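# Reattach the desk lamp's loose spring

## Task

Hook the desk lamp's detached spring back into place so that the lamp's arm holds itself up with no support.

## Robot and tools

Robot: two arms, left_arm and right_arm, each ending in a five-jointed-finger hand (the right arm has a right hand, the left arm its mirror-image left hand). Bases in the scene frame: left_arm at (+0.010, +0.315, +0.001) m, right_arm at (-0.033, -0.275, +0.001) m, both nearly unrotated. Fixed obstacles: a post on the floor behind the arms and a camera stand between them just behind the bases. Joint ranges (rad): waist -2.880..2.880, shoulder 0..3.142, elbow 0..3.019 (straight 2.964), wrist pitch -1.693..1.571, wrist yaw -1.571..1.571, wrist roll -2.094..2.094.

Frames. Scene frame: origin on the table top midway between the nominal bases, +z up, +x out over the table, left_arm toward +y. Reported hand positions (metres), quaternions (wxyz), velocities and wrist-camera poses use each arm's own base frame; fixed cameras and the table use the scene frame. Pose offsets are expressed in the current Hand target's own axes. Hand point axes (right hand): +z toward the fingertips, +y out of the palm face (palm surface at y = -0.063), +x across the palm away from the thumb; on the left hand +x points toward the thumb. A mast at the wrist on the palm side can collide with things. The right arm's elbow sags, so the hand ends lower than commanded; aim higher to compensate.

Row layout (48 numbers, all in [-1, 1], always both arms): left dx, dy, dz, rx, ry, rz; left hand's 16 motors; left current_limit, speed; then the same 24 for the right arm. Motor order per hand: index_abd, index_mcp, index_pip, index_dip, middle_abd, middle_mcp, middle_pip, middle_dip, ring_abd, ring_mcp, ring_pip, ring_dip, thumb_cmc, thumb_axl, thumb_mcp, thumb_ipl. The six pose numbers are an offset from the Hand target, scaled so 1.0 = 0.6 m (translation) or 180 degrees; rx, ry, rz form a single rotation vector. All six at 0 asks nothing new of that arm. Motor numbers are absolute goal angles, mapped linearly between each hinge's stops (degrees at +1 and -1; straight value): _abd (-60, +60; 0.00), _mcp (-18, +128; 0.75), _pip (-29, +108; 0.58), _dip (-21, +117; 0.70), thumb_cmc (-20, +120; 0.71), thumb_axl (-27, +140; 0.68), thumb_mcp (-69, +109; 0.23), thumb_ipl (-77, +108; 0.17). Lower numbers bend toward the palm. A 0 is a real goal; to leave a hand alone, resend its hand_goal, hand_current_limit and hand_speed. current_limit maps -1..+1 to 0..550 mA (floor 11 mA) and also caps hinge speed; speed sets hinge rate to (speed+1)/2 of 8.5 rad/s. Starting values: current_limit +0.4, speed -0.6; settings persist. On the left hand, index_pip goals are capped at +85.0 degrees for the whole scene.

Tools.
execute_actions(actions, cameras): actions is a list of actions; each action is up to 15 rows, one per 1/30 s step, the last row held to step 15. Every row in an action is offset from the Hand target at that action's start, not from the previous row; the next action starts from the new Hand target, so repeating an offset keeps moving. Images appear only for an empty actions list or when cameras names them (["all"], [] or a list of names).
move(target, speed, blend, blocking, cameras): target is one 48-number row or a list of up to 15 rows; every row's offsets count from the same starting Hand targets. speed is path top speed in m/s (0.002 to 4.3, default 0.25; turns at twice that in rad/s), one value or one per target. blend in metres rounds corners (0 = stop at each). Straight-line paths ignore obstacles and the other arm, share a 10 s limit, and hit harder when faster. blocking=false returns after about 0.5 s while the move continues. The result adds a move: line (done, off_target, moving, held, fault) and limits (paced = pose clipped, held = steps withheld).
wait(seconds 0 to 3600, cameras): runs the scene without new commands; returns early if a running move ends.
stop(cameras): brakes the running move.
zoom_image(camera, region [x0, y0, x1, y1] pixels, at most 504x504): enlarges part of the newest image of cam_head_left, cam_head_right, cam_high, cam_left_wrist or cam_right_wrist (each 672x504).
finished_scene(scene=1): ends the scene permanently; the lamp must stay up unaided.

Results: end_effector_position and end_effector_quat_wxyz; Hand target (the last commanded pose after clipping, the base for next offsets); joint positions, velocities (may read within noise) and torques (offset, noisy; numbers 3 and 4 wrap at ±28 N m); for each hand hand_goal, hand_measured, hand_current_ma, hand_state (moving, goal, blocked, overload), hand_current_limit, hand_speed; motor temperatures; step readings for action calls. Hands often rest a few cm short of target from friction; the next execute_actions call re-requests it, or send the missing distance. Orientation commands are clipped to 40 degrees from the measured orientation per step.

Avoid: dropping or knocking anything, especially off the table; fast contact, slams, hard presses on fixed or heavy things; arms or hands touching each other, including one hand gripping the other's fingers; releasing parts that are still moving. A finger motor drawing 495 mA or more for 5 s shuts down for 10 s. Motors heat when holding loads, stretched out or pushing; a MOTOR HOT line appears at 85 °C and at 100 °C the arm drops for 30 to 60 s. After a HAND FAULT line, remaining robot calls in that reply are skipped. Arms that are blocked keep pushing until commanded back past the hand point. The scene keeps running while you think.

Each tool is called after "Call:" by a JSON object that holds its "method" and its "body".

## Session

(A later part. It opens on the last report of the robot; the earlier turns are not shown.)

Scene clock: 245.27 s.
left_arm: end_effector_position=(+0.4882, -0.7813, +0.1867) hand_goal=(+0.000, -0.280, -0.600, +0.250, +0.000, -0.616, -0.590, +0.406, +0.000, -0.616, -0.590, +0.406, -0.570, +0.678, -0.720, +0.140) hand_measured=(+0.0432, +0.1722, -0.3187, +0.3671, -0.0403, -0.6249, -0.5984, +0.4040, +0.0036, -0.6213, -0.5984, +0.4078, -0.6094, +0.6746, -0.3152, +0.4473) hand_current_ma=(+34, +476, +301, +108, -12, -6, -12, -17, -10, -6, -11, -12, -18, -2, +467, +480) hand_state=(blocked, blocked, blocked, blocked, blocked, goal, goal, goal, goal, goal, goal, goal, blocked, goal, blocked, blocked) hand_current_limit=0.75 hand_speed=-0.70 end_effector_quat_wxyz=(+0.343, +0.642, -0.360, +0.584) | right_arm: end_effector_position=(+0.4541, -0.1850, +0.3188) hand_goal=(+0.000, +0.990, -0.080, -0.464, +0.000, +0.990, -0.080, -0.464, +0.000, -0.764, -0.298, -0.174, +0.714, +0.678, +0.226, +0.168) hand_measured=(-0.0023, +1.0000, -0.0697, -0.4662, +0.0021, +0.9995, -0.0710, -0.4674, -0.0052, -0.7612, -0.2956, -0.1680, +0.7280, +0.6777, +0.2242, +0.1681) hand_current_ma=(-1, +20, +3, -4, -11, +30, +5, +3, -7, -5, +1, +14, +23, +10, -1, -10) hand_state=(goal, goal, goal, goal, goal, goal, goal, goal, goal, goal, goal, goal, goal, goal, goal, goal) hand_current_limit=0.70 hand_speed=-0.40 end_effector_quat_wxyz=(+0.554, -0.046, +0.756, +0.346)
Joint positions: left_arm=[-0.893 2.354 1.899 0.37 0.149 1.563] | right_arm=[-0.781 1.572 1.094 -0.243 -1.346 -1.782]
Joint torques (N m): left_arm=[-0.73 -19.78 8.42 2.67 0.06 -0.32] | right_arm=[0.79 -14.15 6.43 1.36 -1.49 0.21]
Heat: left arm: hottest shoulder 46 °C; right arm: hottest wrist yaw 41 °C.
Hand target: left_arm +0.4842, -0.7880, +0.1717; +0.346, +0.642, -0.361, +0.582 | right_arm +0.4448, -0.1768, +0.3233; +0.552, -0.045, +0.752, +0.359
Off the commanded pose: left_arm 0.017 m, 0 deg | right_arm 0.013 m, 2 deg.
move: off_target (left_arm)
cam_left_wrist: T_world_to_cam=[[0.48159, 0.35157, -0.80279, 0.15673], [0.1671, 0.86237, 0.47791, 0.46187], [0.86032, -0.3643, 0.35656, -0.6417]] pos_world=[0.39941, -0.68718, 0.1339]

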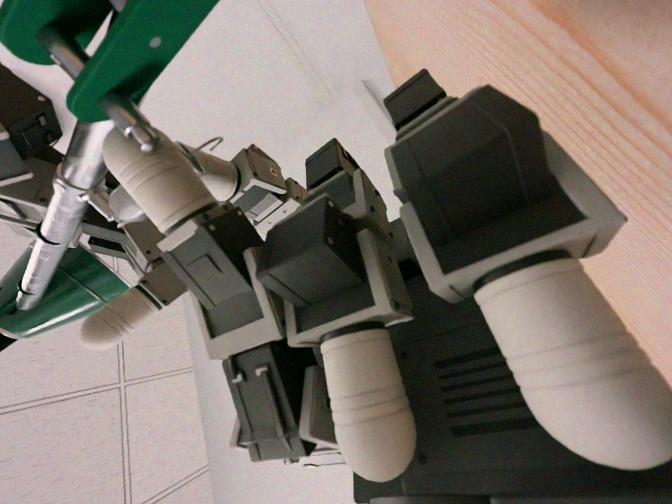

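Call:
{"method": "move", "body": {"target": [-0.0133, 0, 0, 0, 0, 0, 0, -0.28, -0.60, 0.25, 0, -0.616, -0.591, 0.406, 0, -0.616, -0.591, 0.406, -0.571, 0.678, -0.72, 0.14, 0.75, -0.7, 0, 0, 0, 0, 0, 0, 0, 0.99, -0.08, -0.464, 0, 0.99, -0.08, -0.464, 0, -0.765, -0.299, -0.174, 0.714, 0.678, 0.226, 0.168, 0.7, -0.4], "speed": 0.02, "cameras": ["cam_left_wrist"]}}

Call:
{"method": "zoom_image", "body": {"camera": "cam_left_wrist", "region": [40, 60, 280, 240]}}

Scene clock: 246.37 s.
left_arm: end_effector_position=(+0.4884, -0.7814, +0.1866) hand_goal=(+0.000, -0.280, -0.600, +0.250, +0.000, -0.616, -0.590, +0.406, +0.000, -0.616, -0.590, +0.406, -0.570, +0.678, -0.720, +0.140) hand_measured=(+0.0446, +0.1710, -0.3187, +0.3684, -0.0403, -0.6249, -0.5997, +0.4040, +0.0021, -0.6225, -0.5984, +0.4078, -0.6094, +0.6756, -0.3161, +0.4482) hand_current_ma=(+27, +474, +305, +112, -19, -17, -9, -7, +7, -11, -11, +0, -27, -2, +479, +462) hand_state=(blocked, blocked, blocked, blocked, blocked, goal, goal, goal, goal, goal, goal, goal, blocked, goal, blocked, blocked) hand_current_limit=0.75 hand_speed=-0.70 end_effector_quat_wxyz=(+0.346, +0.639, -0.357, +0.587) | right_arm: end_effector_position=(+0.4541, -0.1850, +0.3188) hand_goal=(+0.000, +0.990, -0.080, -0.464, +0.000, +0.990, -0.080, -0.464, +0.000, -0.764, -0.298, -0.174, +0.714, +0.678, +0.226, +0.168) hand_measured=(-0.0023, +1.0000, -0.0697, -0.4649, +0.0021, +1.0000, -0.0710, -0.4662, -0.0052, -0.7612, -0.2968, -0.1680, +0.7280, +0.6767, +0.2242, +0.1681) hand_current_ma=(+6, +23, +0, -6, +0, +20, +13, +3, -4, -5, +9, +8, +19, +21, +8, -13) hand_state=(goal, goal, goal, goal, goal, goal, goal, goal, goal, goal, goal, goal, goal, goal, goal, goal) hand_current_limit=0.70 hand_speed=-0.40 end_effector_quat_wxyz=(+0.554, -0.046, +0.756, +0.346)
Joint positions: left_arm=[-0.893 2.359 1.899 0.387 0.149 1.559] | right_arm=[-0.781 1.572 1.094 -0.243 -1.346 -1.782]
Joint torques (N m): left_arm=[-0.62 -19.6 7.97 2.69 0.04 -0.27] | right_arm=[0.79 -14.04 6.42 1.36 -1.49 0.21]
Heat: left arm: hottest shoulder 46 °C; right arm: hottest wrist yaw 41 °C.
Hand target: left_arm +0.4837, -0.7876, +0.1637; +0.346, +0.642, -0.361, +0.582 | right_arm +0.4448, -0.1768, +0.3233; +0.552, -0.045, +0.752, +0.359
Off the commanded pose: left_arm 0.024 m, 1 deg | right_arm 0.013 m, 2 deg.
move: off_target (left_arm)
cam_left_wrist: T_world_to_cam=[[0.48507, 0.34253, -0.8046, 0.14818], [0.16481, 0.8678, 0.46879, 0.46901], [0.8588, -0.36, 0.36449, -0.63924]] pos_world=[0.39981, -0.68789, 0.13235]

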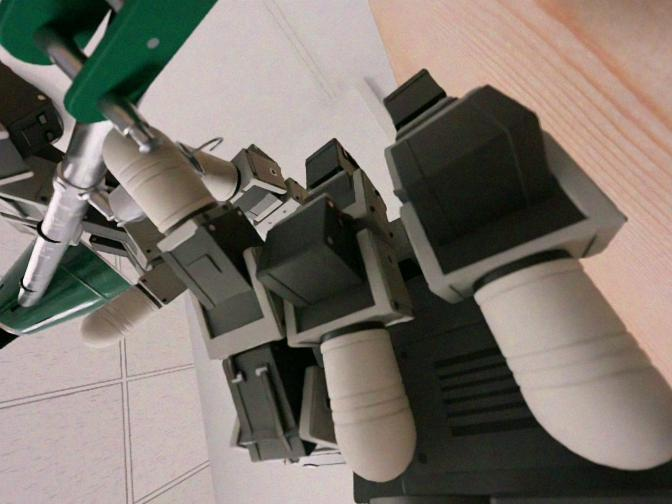

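Scaled by 2.100 from the camera's image (finer frame: 960x720).

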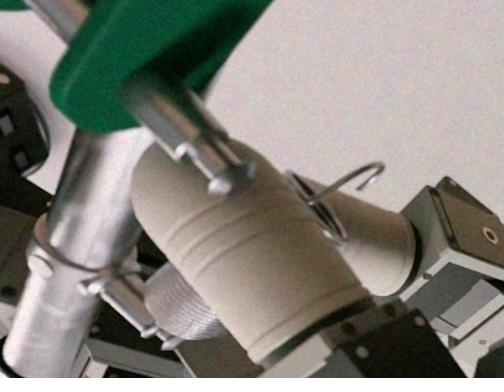

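Call:
{"method": "move", "body": {"target": [-0.0133, 0, 0, 0, 0, 0, 0, -0.28, -0.60, 0.25, 0, -0.616, -0.591, 0.406, 0, -0.616, -0.591, 0.406, -0.571, 0.678, -0.72, 0.14, 0.75, -0.7, 0, 0, 0, 0, 0, 0, 0, 0.99, -0.08, -0.464, 0, 0.99, -0.08, -0.464, 0, -0.765, -0.299, -0.174, 0.714, 0.678, 0.226, 0.168, 0.7, -0.4], "speed": 0.02, "cameras": ["cam_left_wrist", "cam_high"]}}

Call:
{"method": "zoom_image", "body": {"camera": "cam_left_wrist", "region": [40, 60, 280, 240]}}

Scene clock: 247.57 s.
left_arm: end_effector_position=(+0.4886, -0.7815, +0.1865) hand_goal=(+0.000, -0.280, -0.600, +0.250, +0.000, -0.616, -0.590, +0.406, +0.000, -0.616, -0.590, +0.406, -0.570, +0.678, -0.720, +0.140) hand_measured=(+0.0476, +0.1710, -0.3187, +0.3684, -0.0403, -0.6249, -0.5997, +0.4040, +0.0036, -0.6213, -0.5997, +0.4078, -0.6094, +0.6767, -0.3161, +0.4473) hand_current_ma=(+20, +477, +302, +109, -13, +2, -23, -4, -4, -8, -20, -5, -25, -8, +469, +488) hand_state=(blocked, blocked, blocked, blocked, blocked, goal, goal, goal, goal, goal, goal, goal, blocked, goal, blocked, blocked) hand_current_limit=0.75 hand_speed=-0.70 end_effector_quat_wxyz=(+0.348, +0.636, -0.354, +0.591) | right_arm: end_effector_position=(+0.4541, -0.1850, +0.3188) hand_goal=(+0.000, +0.990, -0.080, -0.464, +0.000, +0.990, -0.080, -0.464, +0.000, -0.764, -0.298, -0.174, +0.714, +0.678, +0.226, +0.168) hand_measured=(-0.0023, +0.9995, -0.0697, -0.4662, +0.0021, +1.0000, -0.0697, -0.4674, -0.0066, -0.7612, -0.2968, -0.1680, +0.7293, +0.6777, +0.2242, +0.1672) hand_current_ma=(+6, +17, +12, +1, -16, +15, +7, +1, +0, -1, -3, +6, +21, +19, +7, +3) hand_state=(goal, goal, goal, goal, goal, goal, goal, goal, goal, goal, goal, goal, goal, goal, goal, goal) hand_current_limit=0.70 hand_speed=-0.40 end_effector_quat_wxyz=(+0.554, -0.046, +0.756, +0.346)
Joint positions: left_arm=[-0.893 2.364 1.899 0.404 0.149 1.555] | right_arm=[-0.781 1.572 1.094 -0.243 -1.346 -1.782]
Joint torques (N m): left_arm=[-0.73 -19.66 7.49 2.77 0.05 -0.21] | right_arm=[0.73 -14.1 6.42 1.37 -1.49 0.21]
Heat: left arm: hottest shoulder 46 °C; right arm: hottest wrist yaw 41 °C.
Hand target: left_arm +0.4832, -0.7871, +0.1557; +0.346, +0.642, -0.361, +0.582 | right_arm +0.4448, -0.1768, +0.3233; +0.552, -0.045, +0.752, +0.359
Off the commanded pose: left_arm 0.032 m, 1 deg | right_arm 0.013 m, 2 deg.
move: off_target (left_arm)
cam_left_wrist: T_world_to_cam=[[0.48802, 0.33354, -0.80659, 0.13987], [0.16273, 0.87313, 0.45952, 0.476], [0.85753, -0.35551, 0.37183, -0.63664]] pos_world=[0.40021, -0.6886, 0.13081]
Images, in order (width x height): cam_high 672x504, cam_left_wrist 672x504.

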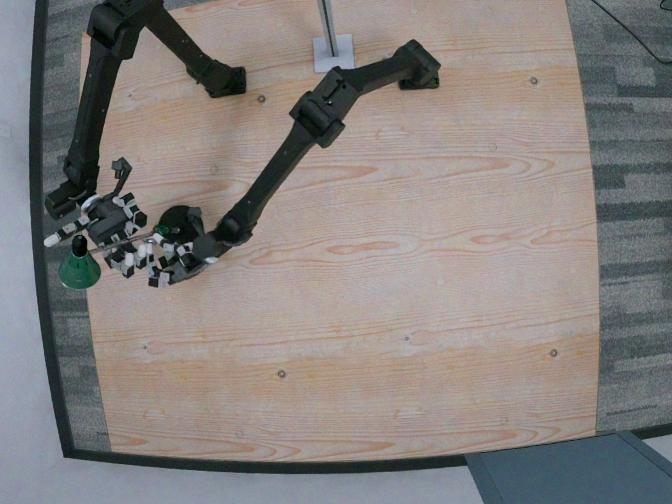

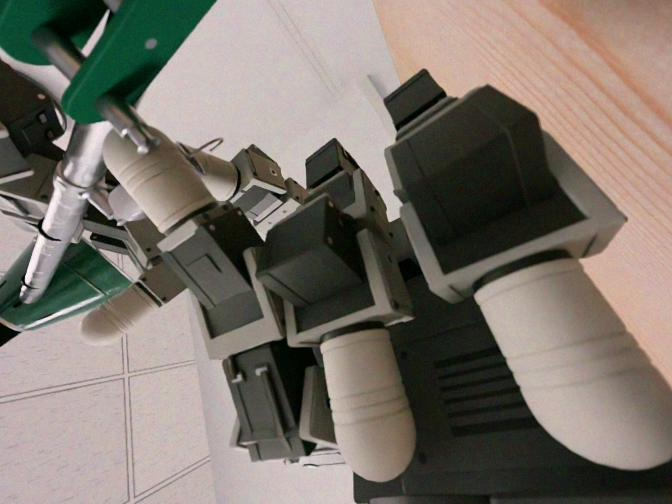

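Scaled by 2.100 from the camera's image (finer frame: 960x720).

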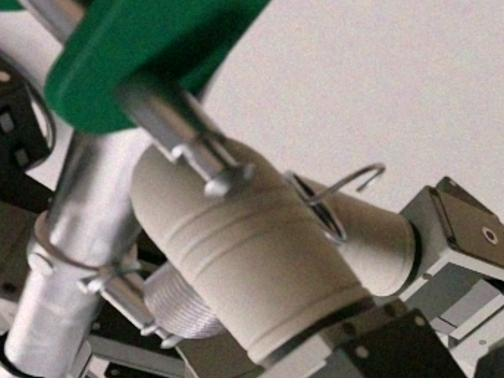

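Call:
{"method": "move", "body": {"target": [-0.0167, 0, 0, 0, 0, 0, 0, -0.28, -0.60, 0.25, 0, -0.616, -0.591, 0.406, 0, -0.616, -0.591, 0.406, -0.571, 0.678, -0.72, 0.14, 0.75, -0.7, 0, 0, 0, 0, 0, 0, 0, 0.99, -0.08, -0.464, 0, 0.99, -0.08, -0.464, 0, -0.765, -0.299, -0.174, 0.714, 0.678, 0.226, 0.168, 0.7, -0.4], "speed": 0.02, "cameras": ["cam_left_wrist", "cam_high"]}}

Call:
{"method": "zoom_image", "body": {"camera": "cam_left_wrist", "region": [40, 60, 280, 240]}}

Scene clock: 249.70 s.
left_arm: end_effector_position=(+0.4886, -0.7817, +0.1864) hand_goal=(+0.000, -0.280, -0.600, +0.250, +0.000, -0.616, -0.590, +0.406, +0.000, -0.616, -0.590, +0.406, -0.570, +0.678, -0.720, +0.140) hand_measured=(+0.0490, +0.1710, -0.3187, +0.3684, -0.0389, -0.6249, -0.5997, +0.4040, +0.0036, -0.6225, -0.5984, +0.4078, -0.6094, +0.6767, -0.3161, +0.4463) hand_current_ma=(+24, +471, +307, +112, -4, +2, -10, -8, -6, -5, +6, +9, -37, -13, +471, +477) hand_state=(blocked, blocked, blocked, blocked, blocked, goal, goal, goal, goal, goal, goal, goal, blocked, goal, blocked, blocked) hand_current_limit=0.75 hand_speed=-0.70 end_effector_quat_wxyz=(+0.352, +0.632, -0.351, +0.595) | right_arm: end_effector_position=(+0.4541, -0.1850, +0.3188) hand_goal=(+0.000, +0.990, -0.080, -0.464, +0.000, +0.990, -0.080, -0.464, +0.000, -0.764, -0.298, -0.174, +0.714, +0.678, +0.226, +0.168) hand_measured=(-0.0037, +0.9995, -0.0684, -0.4662, +0.0021, +1.0000, -0.0710, -0.4662, -0.0052, -0.7624, -0.2968, -0.1668, +0.7280, +0.6767, +0.2242, +0.1681) hand_current_ma=(+4, +20, +11, +0, +6, +29, +13, -6, -4, -1, +0, +5, +24, +11, -3, -24) hand_state=(goal, goal, goal, goal, goal, goal, goal, goal, goal, goal, goal, goal, goal, goal, goal, goal) hand_current_limit=0.70 hand_speed=-0.40 end_effector_quat_wxyz=(+0.554, -0.046, +0.756, +0.346)
Joint positions: left_arm=[-0.893 2.37 1.899 0.425 0.148 1.549] | right_arm=[-0.781 1.572 1.094 -0.243 -1.346 -1.782]
Joint torques (N m): left_arm=[-0.73 -19.19 6.89 2.61 0.05 -0.17] | right_arm=[0.91 -14.15 6.42 1.32 -1.48 0.21]
Heat: left arm: hottest shoulder 46 °C; right arm: hottest wrist yaw 41 °C.
Hand target: left_arm +0.4824, -0.7866, +0.1458; +0.346, +0.642, -0.361, +0.582 | right_arm +0.4448, -0.1768, +0.3233; +0.552, -0.045, +0.752, +0.359
Off the commanded pose: left_arm 0.041 m, 2 deg | right_arm 0.013 m, 2 deg.
move: off_target (left_arm)
cam_left_wrist: T_world_to_cam=[[0.49148, 0.322, -0.80917, 0.12964], [0.16049, 0.87973, 0.44756, 0.48478], [0.85597, -0.34984, 0.3807, -0.63312]] pos_world=[0.40041, -0.68971, 0.12896]
Images, in order (width x height): cam_high 672x504, cam_left_wrist 672x504.

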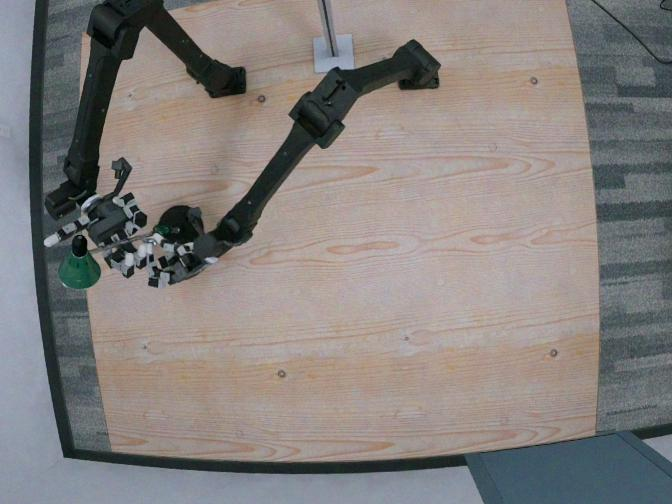

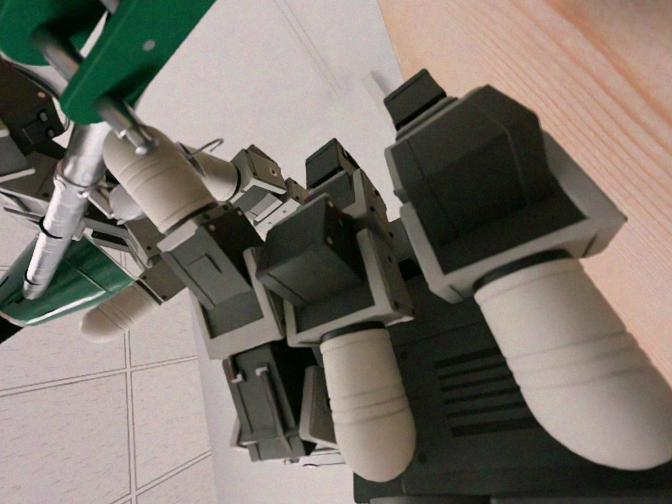

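Scaled by 2.100 from the camera's image (finer frame: 960x720).

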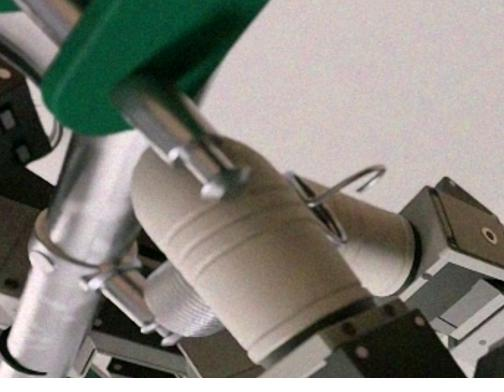

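Call:
{"method": "wait", "body": {"seconds": 0.05, "cameras": ["all"]}}

Call:
{"method": "zoom_image", "body": {"camera": "cam_high", "region": [130, 215, 200, 275]}}

Call:
{"method": "zoom_image", "body": {"camera": "cam_head_right", "region": [480, 220, 540, 280]}}

Call:
{"method": "zoom_image", "body": {"camera": "cam_head_left", "region": [460, 220, 520, 280]}}

Call:
{"method": "zoom_image", "body": {"camera": "cam_left_wrist", "region": [80, 80, 240, 200]}}

Scene clock: 250.67 s.
left_arm: end_effector_position=(+0.4886, -0.7817, +0.1864) hand_goal=(+0.000, -0.280, -0.600, +0.250, +0.000, -0.616, -0.590, +0.406, +0.000, -0.616, -0.590, +0.406, -0.570, +0.678, -0.720, +0.140) hand_measured=(+0.0490, +0.1710, -0.3187, +0.3684, -0.0403, -0.6249, -0.5984, +0.4040, +0.0021, -0.6213, -0.5984, +0.4078, -0.6094, +0.6767, -0.3161, +0.4473) hand_current_ma=(+27, +476, +286, +104, -8, -2, -12, -11, -16, -5, -13, -9, -20, -9, +463, +476) hand_state=(blocked, blocked, blocked, blocked, blocked, goal, goal, goal, goal, goal, goal, goal, blocked, goal, blocked, blocked) hand_current_limit=0.75 hand_speed=-0.70 end_effector_quat_wxyz=(+0.352, +0.632, -0.351, +0.595) | right_arm: end_effector_position=(+0.4541, -0.1850, +0.3188) hand_goal=(+0.000, +0.990, -0.080, -0.464, +0.000, +0.990, -0.080, -0.464, +0.000, -0.764, -0.298, -0.174, +0.714, +0.678, +0.226, +0.168) hand_measured=(-0.0023, +1.0000, -0.0684, -0.4649, +0.0021, +1.0000, -0.0710, -0.4662, -0.0052, -0.7624, -0.2943, -0.1668, +0.7280, +0.6777, +0.2242, +0.1681) hand_current_ma=(+6, +18, +11, -5, -4, +22, +4, +1, -1, -14, +3, +12, +27, +18, +2, -5) hand_state=(goal, goal, goal, goal, goal, goal, goal, goal, goal, goal, goal, goal, goal, goal, goal, goal) hand_current_limit=0.70 hand_speed=-0.40 end_effector_quat_wxyz=(+0.554, -0.046, +0.756, +0.346)
Joint positions: left_arm=[-0.893 2.37 1.899 0.425 0.148 1.549] | right_arm=[-0.781 1.572 1.094 -0.243 -1.346 -1.782]
Joint torques (N m): left_arm=[-0.91 -19.19 6.95 2.55 0.04 -0.17] | right_arm=[0.79 -14.15 6.39 1.35 -1.48 0.21]
Heat: left arm: hottest shoulder 46 °C; right arm: hottest wrist yaw 41 °C.
Hand target: left_arm +0.4824, -0.7866, +0.1458; +0.346, +0.642, -0.361, +0.582 | right_arm +0.4448, -0.1768, +0.3233; +0.552, -0.045, +0.752, +0.359
Off the commanded pose: left_arm 0.041 m, 2 deg | right_arm 0.013 m, 2 deg.
wait: 0.07 s; at rest from the start
cam_left_wrist: T_world_to_cam=[[0.49148, 0.322, -0.80917, 0.12964], [0.16049, 0.87973, 0.44756, 0.48478], [0.85597, -0.34984, 0.3807, -0.63312]] pos_world=[0.40041, -0.68971, 0.12896]
cam_right_wrist: T_world_to_cam=[[-0.00848, 0.18513, 0.98268, -0.2475], [-0.18019, -0.96691, 0.1806, -0.20542], [0.98359, -0.17553, 0.04156, -0.36946]] pos_world=[0.32428, -0.21766, 0.29567]

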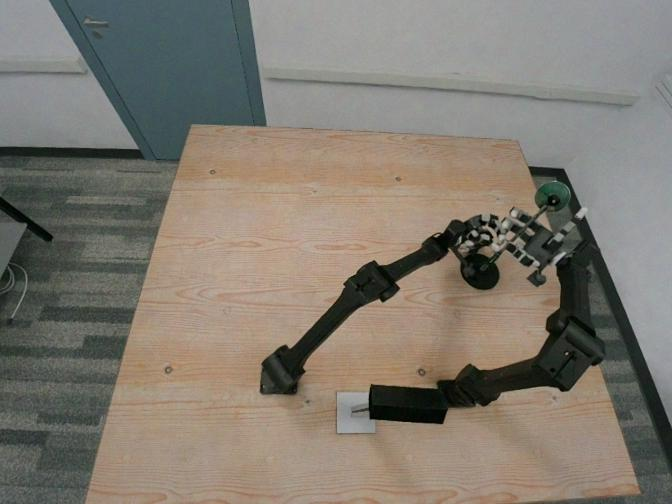

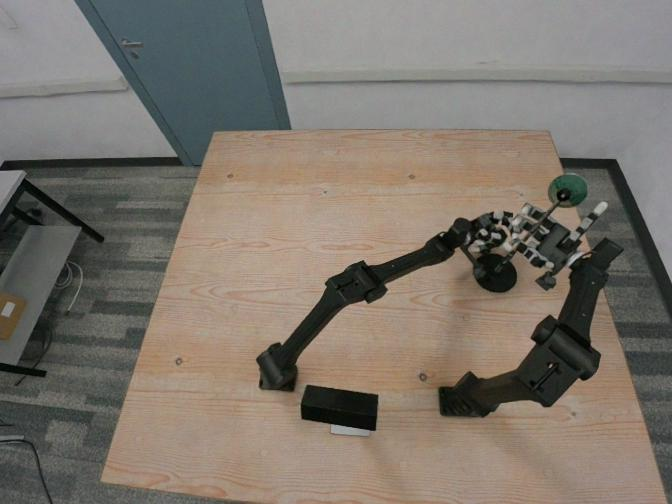

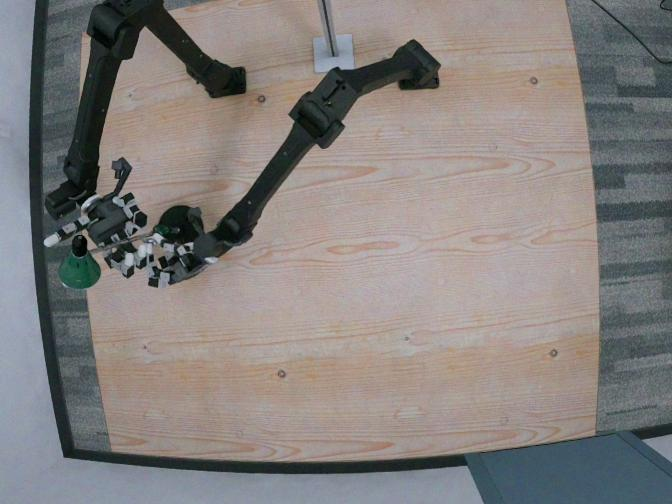

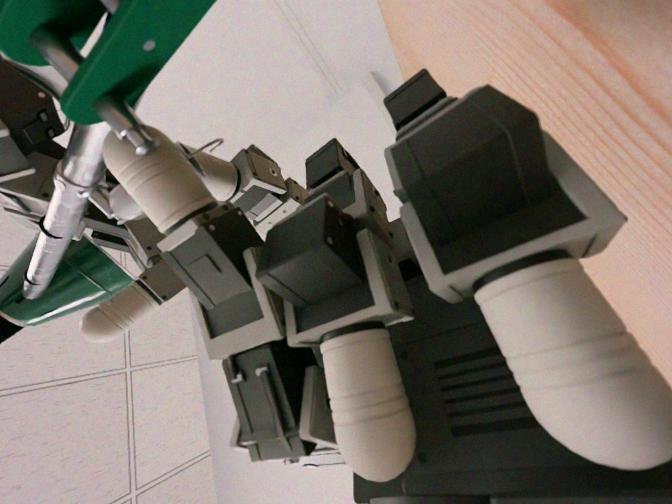

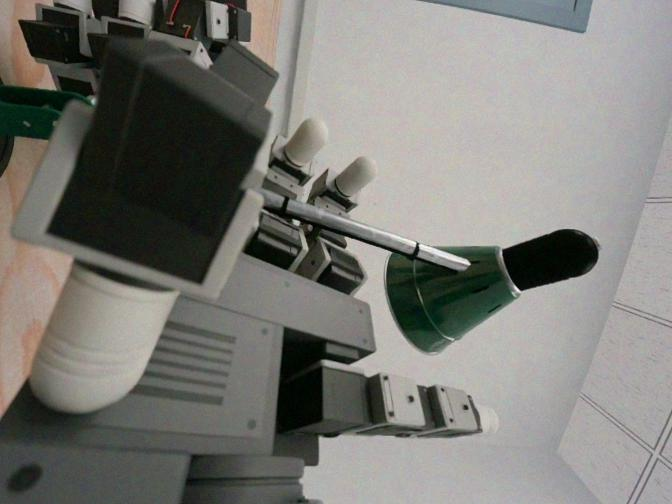

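Scaled by 7.200 from the camera's image (finer frame: 960x720).

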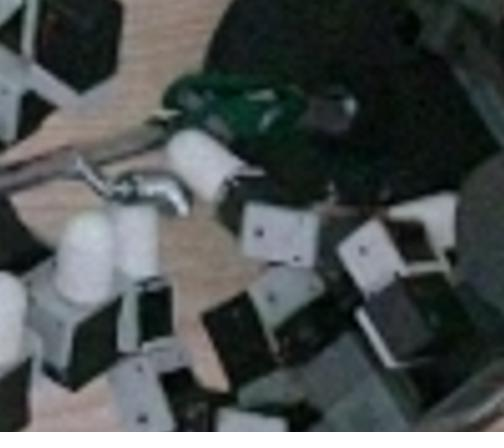

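Scaled by 8.400 from the camera's image (finer frame: 960x720).

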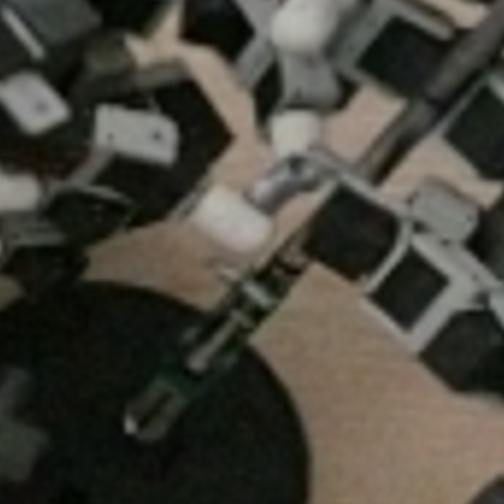

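Scaled by 8.400 from the camera's image (finer frame: 960x720).

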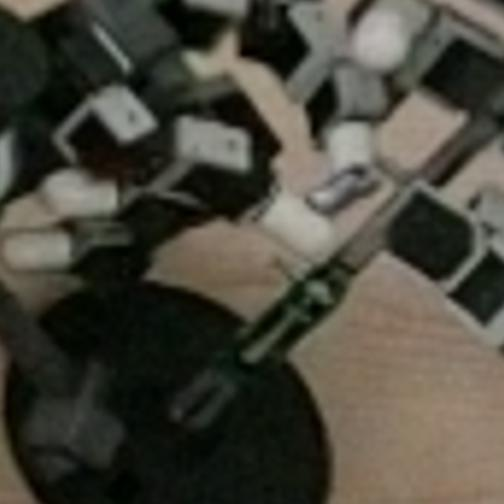

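Scaled by 3.150 from the camera's image (finer frame: 960x720).

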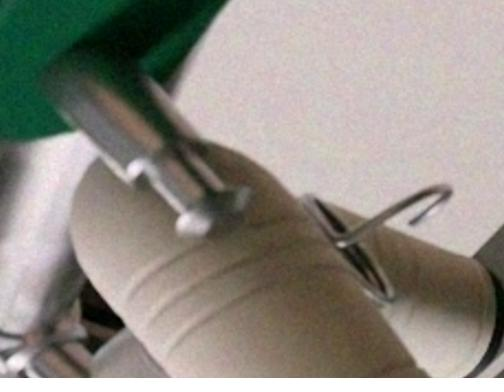

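Call:
{"method": "zoom_image", "body": {"camera": "cam_left_wrist", "region": [60, 160, 180, 250]}}

Scaled by 4.200 from the camera's image (finer frame: 960x720).

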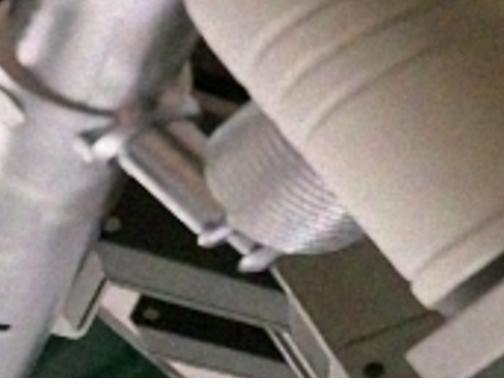

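Call:
{"method": "move", "body": {"target": [0.0667, 0, 0, 0, 0, 0, 0, -0.28, -0.60, 0.25, 0, -0.616, -0.591, 0.406, 0, -0.616, -0.591, 0.406, -0.571, 0.678, -0.72, 0.14, 0.75, -0.7, 0, 0, 0, 0, 0, 0, 0, 0.99, -0.08, -0.464, 0, 0.99, -0.08, -0.464, 0, -0.765, -0.299, -0.174, 0.714, 0.678, 0.226, 0.168, 0.7, -0.4], "speed": 0.05, "cameras": ["cam_left_wrist"]}}

Call:
{"method": "zoom_image", "body": {"camera": "cam_left_wrist", "region": [40, 60, 280, 240]}}

Scene clock: 253.97 s.
left_arm: end_effector_position=(+0.4886, -0.7818, +0.1832) hand_goal=(+0.000, -0.280, -0.600, +0.250, +0.000, -0.616, -0.590, +0.406, +0.000, -0.616, -0.590, +0.406, -0.570, +0.678, -0.720, +0.140) hand_measured=(+0.0651, +0.1710, -0.3187, +0.3684, -0.0345, -0.6213, -0.5997, +0.4040, +0.0036, -0.6213, -0.5997, +0.4078, -0.6094, +0.6788, -0.3161, +0.4444) hand_current_ma=(+32, +475, +308, +118, +1, +5, -15, -3, +0, +4, -8, -15, -37, -7, +470, +482) hand_state=(blocked, blocked, blocked, blocked, blocked, goal, goal, goal, goal, goal, goal, goal, blocked, goal, blocked, blocked) hand_current_limit=0.75 hand_speed=-0.70 end_effector_quat_wxyz=(+0.350, +0.646, -0.352, +0.580) | right_arm: end_effector_position=(+0.4541, -0.1850, +0.3188) hand_goal=(+0.000, +0.990, -0.080, -0.464, +0.000, +0.990, -0.080, -0.464, +0.000, -0.764, -0.298, -0.174, +0.714, +0.678, +0.226, +0.168) hand_measured=(-0.0023, +1.0000, -0.0684, -0.4649, +0.0021, +0.9995, -0.0710, -0.4674, -0.0052, -0.7612, -0.2968, -0.1668, +0.7280, +0.6777, +0.2242, +0.1681) hand_current_ma=(+7, +12, -2, -7, +3, +6, -7, +0, +3, -8, +12, -4, +26, +4, +4, -19) hand_state=(goal, goal, goal, goal, goal, goal, goal, goal, goal, goal, goal, goal, goal, goal, goal, goal) hand_current_limit=0.70 hand_speed=-0.40 end_effector_quat_wxyz=(+0.554, -0.046, +0.756, +0.346)
Joint positions: left_arm=[-0.893 2.363 1.899 0.382 0.148 1.539] | right_arm=[-0.781 1.572 1.094 -0.243 -1.346 -1.782]
Joint torques (N m): left_arm=[-0.62 -21.95 9.33 1.26 0.06 -0.07] | right_arm=[0.79 -14.15 6.39 1.33 -1.48 0.21]
Heat: left arm: hottest shoulder 45 °C; right arm: hottest wrist yaw 41 °C.
Hand target: left_arm +0.4849, -0.7891, +0.1854; +0.346, +0.642, -0.361, +0.582 | right_arm +0.4448, -0.1768, +0.3233; +0.552, -0.045, +0.752, +0.359
Off the commanded pose: left_arm 0.008 m, 1 deg | right_arm 0.013 m, 2 deg.
move: done
cam_left_wrist: T_world_to_cam=[[0.46522, 0.34097, -0.81689, 0.1563], [0.17491, 0.86923, 0.46244, 0.46829], [0.86774, -0.35802, 0.34475, -0.63753]] pos_world=[0.39859, -0.68859, 0.13091]

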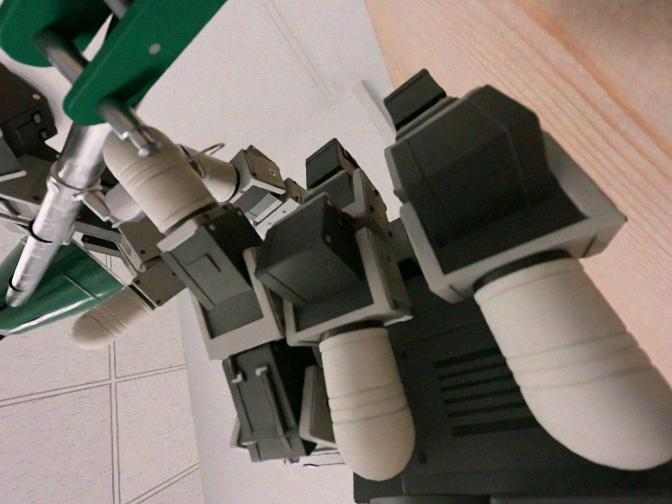

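Scaled by 2.100 from the camera's image (finer frame: 960x720).

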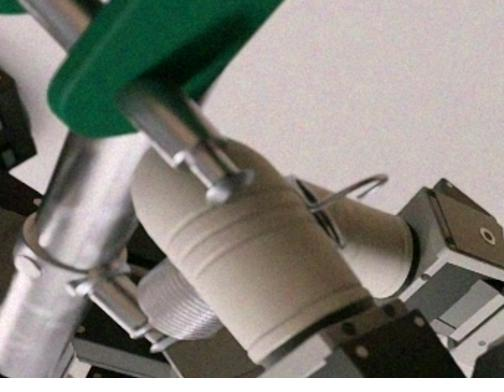

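Call:
{"method": "move", "body": {"target": [0, 0, 0, 0, 0, 0, 0, 0.26, -0.328, 0.406, 0, -0.616, -0.591, 0.406, 0, -0.616, -0.591, 0.406, -0.48, 0.678, -0.22, 0.492, 0.4, -0.85, 0, 0, 0, 0, 0, 0, 0, 0.99, -0.08, -0.464, 0, 0.99, -0.08, -0.464, 0, -0.765, -0.299, -0.174, 0.714, 0.678, 0.226, 0.168, 0.7, -0.4], "speed": 0.05, "cameras": ["cam_left_wrist"]}}

Call:
{"method": "zoom_image", "body": {"camera": "cam_left_wrist", "region": [40, 60, 280, 240]}}

Scene clock: 255.43 s.
left_arm: end_effector_position=(+0.4884, -0.7819, +0.1804) hand_goal=(+0.000, +0.260, -0.328, +0.406, +0.000, -0.616, -0.590, +0.406, +0.000, -0.616, -0.590, +0.406, -0.480, +0.678, -0.220, +0.492) hand_measured=(+0.0007, +0.2578, -0.3174, +0.4168, -0.0330, -0.6213, -0.5984, +0.4040, +0.0021, -0.6225, -0.5997, +0.4078, -0.5416, +0.6714, -0.2300, +0.4825) hand_current_ma=(+1, -1, +0, +13, -4, +9, -9, -15, -6, -12, -11, -2, -51, -8, -8, -18) hand_state=(goal, goal, goal, goal, blocked, goal, goal, goal, goal, goal, goal, goal, blocked, goal, goal, goal) hand_current_limit=0.40 hand_speed=-0.85 end_effector_quat_wxyz=(+0.347, +0.648, -0.355, +0.578) | right_arm: end_effector_position=(+0.4541, -0.1850, +0.3188) hand_goal=(+0.000, +0.990, -0.080, -0.464, +0.000, +0.990, -0.080, -0.464, +0.000, -0.764, -0.298, -0.174, +0.714, +0.678, +0.226, +0.168) hand_measured=(-0.0023, +1.0000, -0.0697, -0.4662, +0.0021, +1.0000, -0.0710, -0.4662, -0.0066, -0.7624, -0.2968, -0.1680, +0.7280, +0.6767, +0.2242, +0.1681) hand_current_ma=(+22, +21, +10, -1, +10, +30, +3, +7, +4, -6, -6, +2, +7, +6, -9, -12) hand_state=(goal, goal, goal, goal, goal, goal, goal, goal, goal, goal, goal, goal, goal, goal, goal, goal) hand_current_limit=0.70 hand_speed=-0.40 end_effector_quat_wxyz=(+0.554, -0.046, +0.756, +0.346)
Joint positions: left_arm=[-0.893 2.363 1.899 0.371 0.148 1.546] | right_arm=[-0.781 1.572 1.094 -0.243 -1.346 -1.782]
Joint torques (N m): left_arm=[-0.67 -21.83 9.28 1.68 0.07 -0.14] | right_arm=[0.85 -14.1 6.41 1.32 -1.49 0.21]
Heat: left arm: hottest shoulder 45 °C; right arm: hottest wrist yaw 41 °C.
Hand target: left_arm +0.4848, -0.7890, +0.1857; +0.346, +0.642, -0.361, +0.582 | right_arm +0.4448, -0.1768, +0.3233; +0.552, -0.045, +0.752, +0.359
Off the commanded pose: left_arm 0.009 m, 1 deg | right_arm 0.013 m, 2 deg.
move: done
cam_left_wrist: T_world_to_cam=[[0.46507, 0.35039, -0.81298, 0.16073], [0.17562, 0.86357, 0.47265, 0.4631], [0.86768, -0.36259, 0.34008, -0.63914]] pos_world=[0.39849, -0.68798, 0.12914]

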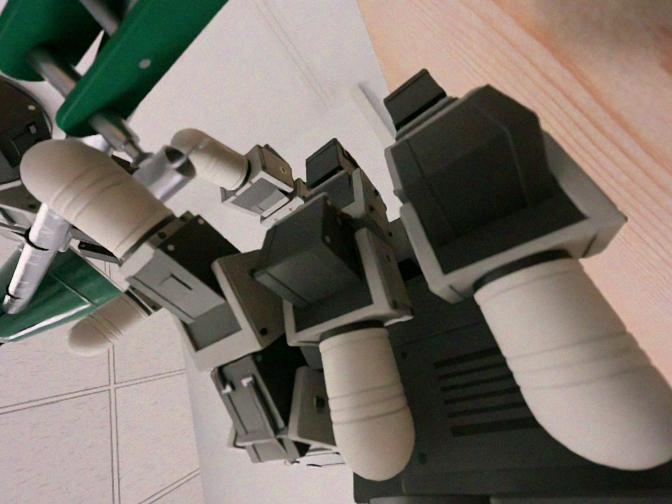

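Scaled by 2.100 from the camera's image (finer frame: 960x720).

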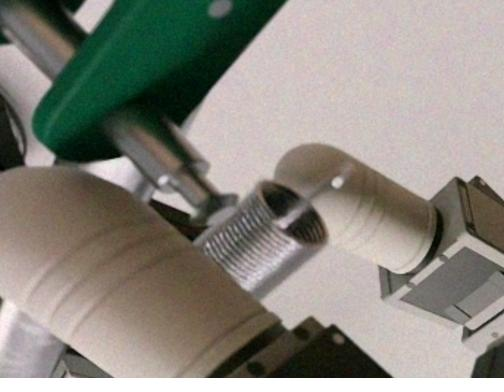

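Call:
{"method": "move", "body": {"target": [0, 0, 0, 0, 0, 0, 0, 0.26, -0.328, 0.406, 0, -0.616, -0.591, 0.406, 0, -0.616, -0.591, 0.406, -0.42, 0.678, -0.22, 0.492, 0.4, -0.85, 0, 0, 0, 0, 0, 0, 0, 0.99, -0.08, -0.464, 0, 0.99, -0.08, -0.464, 0, -0.765, -0.299, -0.174, 0.714, 0.678, 0.226, 0.168, 0.7, -0.4], "speed": 0.05, "cameras": ["cam_left_wrist", "cam_high"]}}

Call:
{"method": "zoom_image", "body": {"camera": "cam_left_wrist", "region": [40, 60, 280, 240]}}

Call:
{"method": "zoom_image", "body": {"camera": "cam_high", "region": [130, 215, 200, 275]}}

Scene clock: 256.37 s.
left_arm: end_effector_position=(+0.4884, -0.7819, +0.1804) hand_goal=(+0.000, +0.260, -0.328, +0.406, +0.000, -0.616, -0.590, +0.406, +0.000, -0.616, -0.590, +0.406, -0.420, +0.678, -0.220, +0.492) hand_measured=(+0.0007, +0.2578, -0.3174, +0.4168, -0.0316, -0.6213, -0.5984, +0.4040, +0.0021, -0.6225, -0.5984, +0.4078, -0.4788, +0.6714, -0.2300, +0.4825) hand_current_ma=(+8, -11, +8, +4, +1, -7, -24, -21, -10, -11, -13, -12, -43, -3, -4, -12) hand_state=(goal, goal, goal, goal, blocked, goal, goal, goal, goal, goal, goal, goal, blocked, goal, goal, goal) hand_current_limit=0.40 hand_speed=-0.85 end_effector_quat_wxyz=(+0.347, +0.648, -0.355, +0.578) | right_arm: end_effector_position=(+0.4541, -0.1850, +0.3188) hand_goal=(+0.000, +0.990, -0.080, -0.464, +0.000, +0.990, -0.080, -0.464, +0.000, -0.764, -0.298, -0.174, +0.714, +0.678, +0.226, +0.168) hand_measured=(-0.0037, +0.9995, -0.0697, -0.4662, +0.0021, +0.9995, -0.0710, -0.4674, -0.0052, -0.7612, -0.2956, -0.1668, +0.7280, +0.6777, +0.2232, +0.1672) hand_current_ma=(+16, +27, +12, -2, +0, +24, -2, +7, -4, -9, +14, +9, +16, +15, +5, -2) hand_state=(goal, goal, goal, goal, goal, goal, goal, goal, goal, goal, goal, goal, goal, goal, goal, goal) hand_current_limit=0.70 hand_speed=-0.40 end_effector_quat_wxyz=(+0.554, -0.046, +0.756, +0.346)
Joint positions: left_arm=[-0.893 2.363 1.899 0.371 0.148 1.546] | right_arm=[-0.781 1.572 1.094 -0.243 -1.346 -1.782]
Joint torques (N m): left_arm=[-0.79 -21.77 9.32 1.7 0.08 -0.15] | right_arm=[0.73 -14.15 6.39 1.31 -1.5 0.22]
Heat: left arm: hottest shoulder 45 °C; right arm: hottest wrist yaw 41 °C.
Hand target: left_arm +0.4848, -0.7890, +0.1857; +0.346, +0.642, -0.361, +0.582 | right_arm +0.4448, -0.1768, +0.3233; +0.552, -0.045, +0.752, +0.359
Off the commanded pose: left_arm 0.010 m, 1 deg | right_arm 0.013 m, 2 deg.
move: done
cam_left_wrist: T_world_to_cam=[[0.46537, 0.35056, -0.81273, 0.16069], [0.17549, 0.86345, 0.47293, 0.46303], [0.86754, -0.36272, 0.34031, -0.6392]] pos_world=[0.39849, -0.68798, 0.12914]
Images, in order (width x height): cam_high 672x504, cam_left_wrist 672x504.

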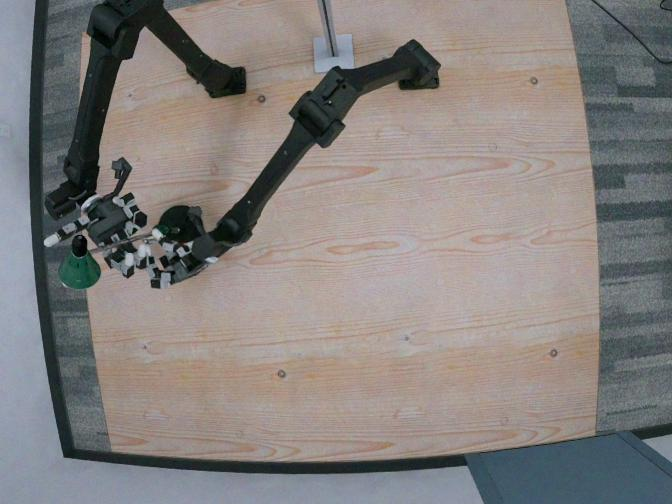

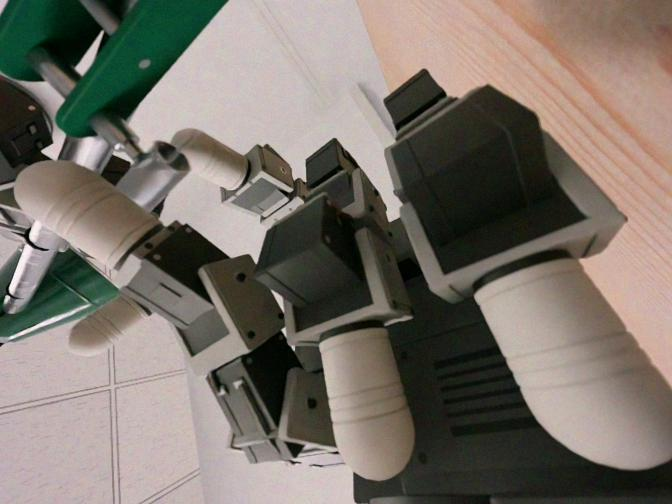

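Scaled by 2.100 from the camera's image (finer frame: 960x720).

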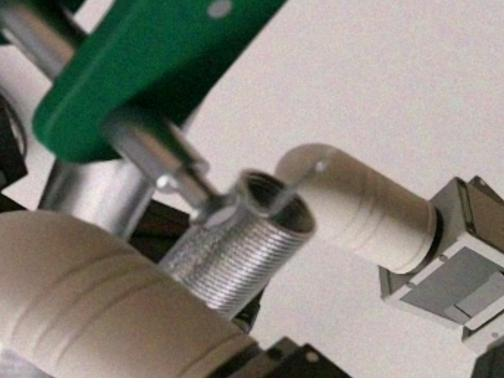

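Scaled by 7.200 from the camera's image (finer frame: 960x720).

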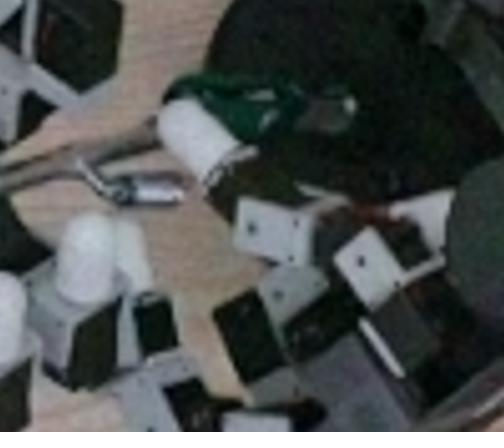

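Call:
{"method": "move", "body": {"target": [0, -0.0483, -0.013, 0, 0, 0, 0, 0.26, -0.328, 0.406, 0, -0.616, -0.591, 0.406, 0, -0.616, -0.591, 0.406, -0.42, 0.678, -0.22, 0.492, 0.4, -0.85, 0, 0, 0, 0, 0, 0, 0, 0.99, -0.08, -0.464, 0, 0.99, -0.08, -0.464, 0, -0.765, -0.299, -0.174, 0.714, 0.678, 0.226, 0.168, 0.7, -0.4], "speed": 0.08, "cameras": ["cam_left_wrist", "cam_right_wrist"]}}

Call:
{"method": "zoom_image", "body": {"camera": "cam_left_wrist", "region": [0, 0, 280, 210]}}

Scene clock: 258.20 s.
left_arm: end_effector_position=(+0.5048, -0.7677, +0.1805) hand_goal=(+0.000, +0.260, -0.328, +0.406, +0.000, -0.616, -0.590, +0.406, +0.000, -0.616, -0.590, +0.406, -0.420, +0.678, -0.220, +0.492) hand_measured=(+0.0007, +0.2578, -0.3174, +0.4168, -0.0316, -0.6213, -0.5984, +0.4040, +0.0036, -0.6225, -0.5984, +0.4078, -0.4788, +0.6714, -0.2300, +0.4825) hand_current_ma=(+11, -11, -4, +9, -6, +5, -18, -17, -1, -14, -15, -7, -35, -3, -22, -16) hand_state=(goal, goal, goal, goal, blocked, goal, goal, goal, goal, goal, goal, goal, blocked, goal, goal, goal) hand_current_limit=0.40 hand_speed=-0.85 end_effector_quat_wxyz=(+0.348, +0.647, -0.357, +0.577) | right_arm: end_effector_position=(+0.4541, -0.1850, +0.3188) hand_goal=(+0.000, +0.990, -0.080, -0.464, +0.000, +0.990, -0.080, -0.464, +0.000, -0.764, -0.298, -0.174, +0.714, +0.678, +0.226, +0.168) hand_measured=(-0.0037, +0.9995, -0.0684, -0.4662, +0.0021, +1.0000, -0.0710, -0.4662, -0.0066, -0.7612, -0.2968, -0.1680, +0.7280, +0.6777, +0.2232, +0.1681) hand_current_ma=(+6, +22, -1, -5, -6, +21, +7, +0, -2, -7, +2, +7, +17, -1, -5, -13) hand_state=(goal, goal, goal, goal, goal, goal, goal, goal, goal, goal, goal, goal, goal, goal, goal, goal) hand_current_limit=0.70 hand_speed=-0.40 end_effector_quat_wxyz=(+0.554, -0.046, +0.756, +0.346)
Joint positions: left_arm=[-0.864 2.363 1.899 0.371 0.183 1.549] | right_arm=[-0.781 1.572 1.094 -0.243 -1.346 -1.782]
Joint torques (N m): left_arm=[0.5 -22.3 8.36 1.89 0.22 -0.13] | right_arm=[0.73 -14.15 6.42 1.33 -1.49 0.21]
Heat: left arm: hottest shoulder 45 °C; right arm: hottest wrist yaw 41 °C.
Hand target: left_arm +0.5063, -0.7676, +0.1857; +0.346, +0.642, -0.361, +0.582 | right_arm +0.4448, -0.1768, +0.3233; +0.552, -0.045, +0.752, +0.359
Off the commanded pose: left_arm 0.005 m, 1 deg | right_arm 0.013 m, 2 deg.
move: done
cam_left_wrist: T_world_to_cam=[[0.46714, 0.34797, -0.81283, 0.14528], [0.17954, 0.86282, 0.47255, 0.44541], [0.86576, -0.36669, 0.34058, -0.65045]] pos_world=[0.4153, -0.67337, 0.12914]
cam_right_wrist: T_world_to_cam=[[-0.00848, 0.18513, 0.98268, -0.2475], [-0.18019, -0.96691, 0.1806, -0.20542], [0.98359, -0.17553, 0.04156, -0.36946]] pos_world=[0.32428, -0.21766, 0.29567]

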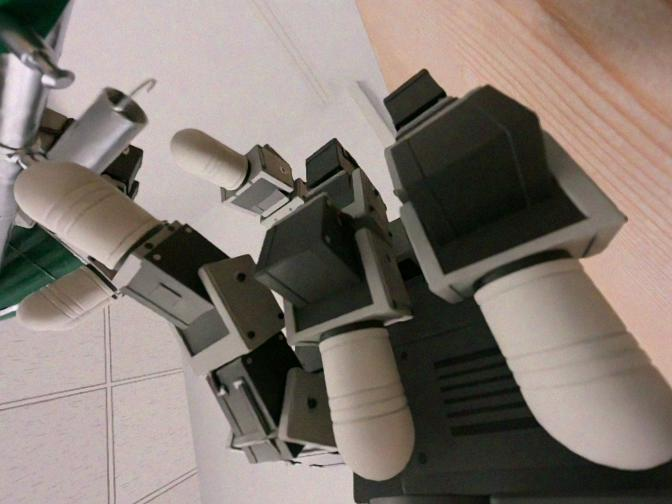

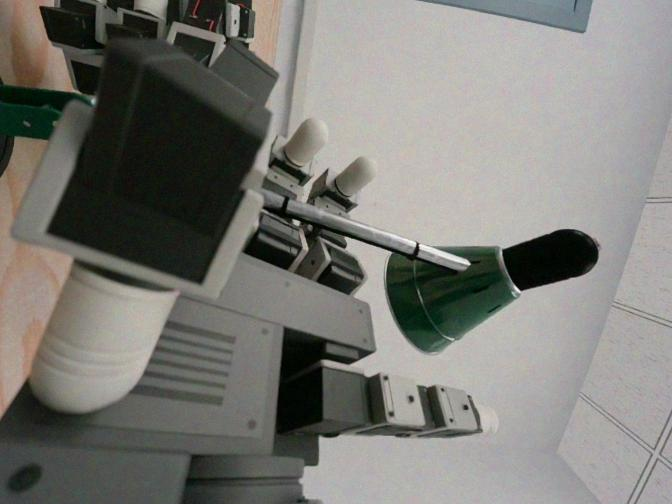

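Scaled by 1.800 from the camera's image (finer frame: 960x720).

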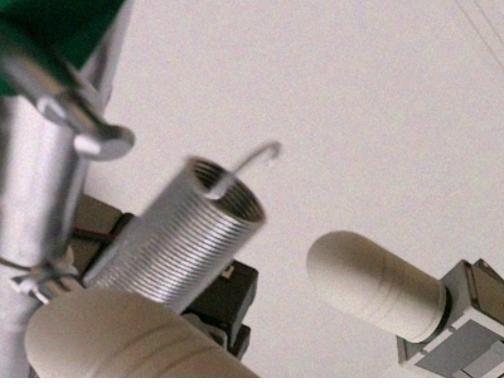

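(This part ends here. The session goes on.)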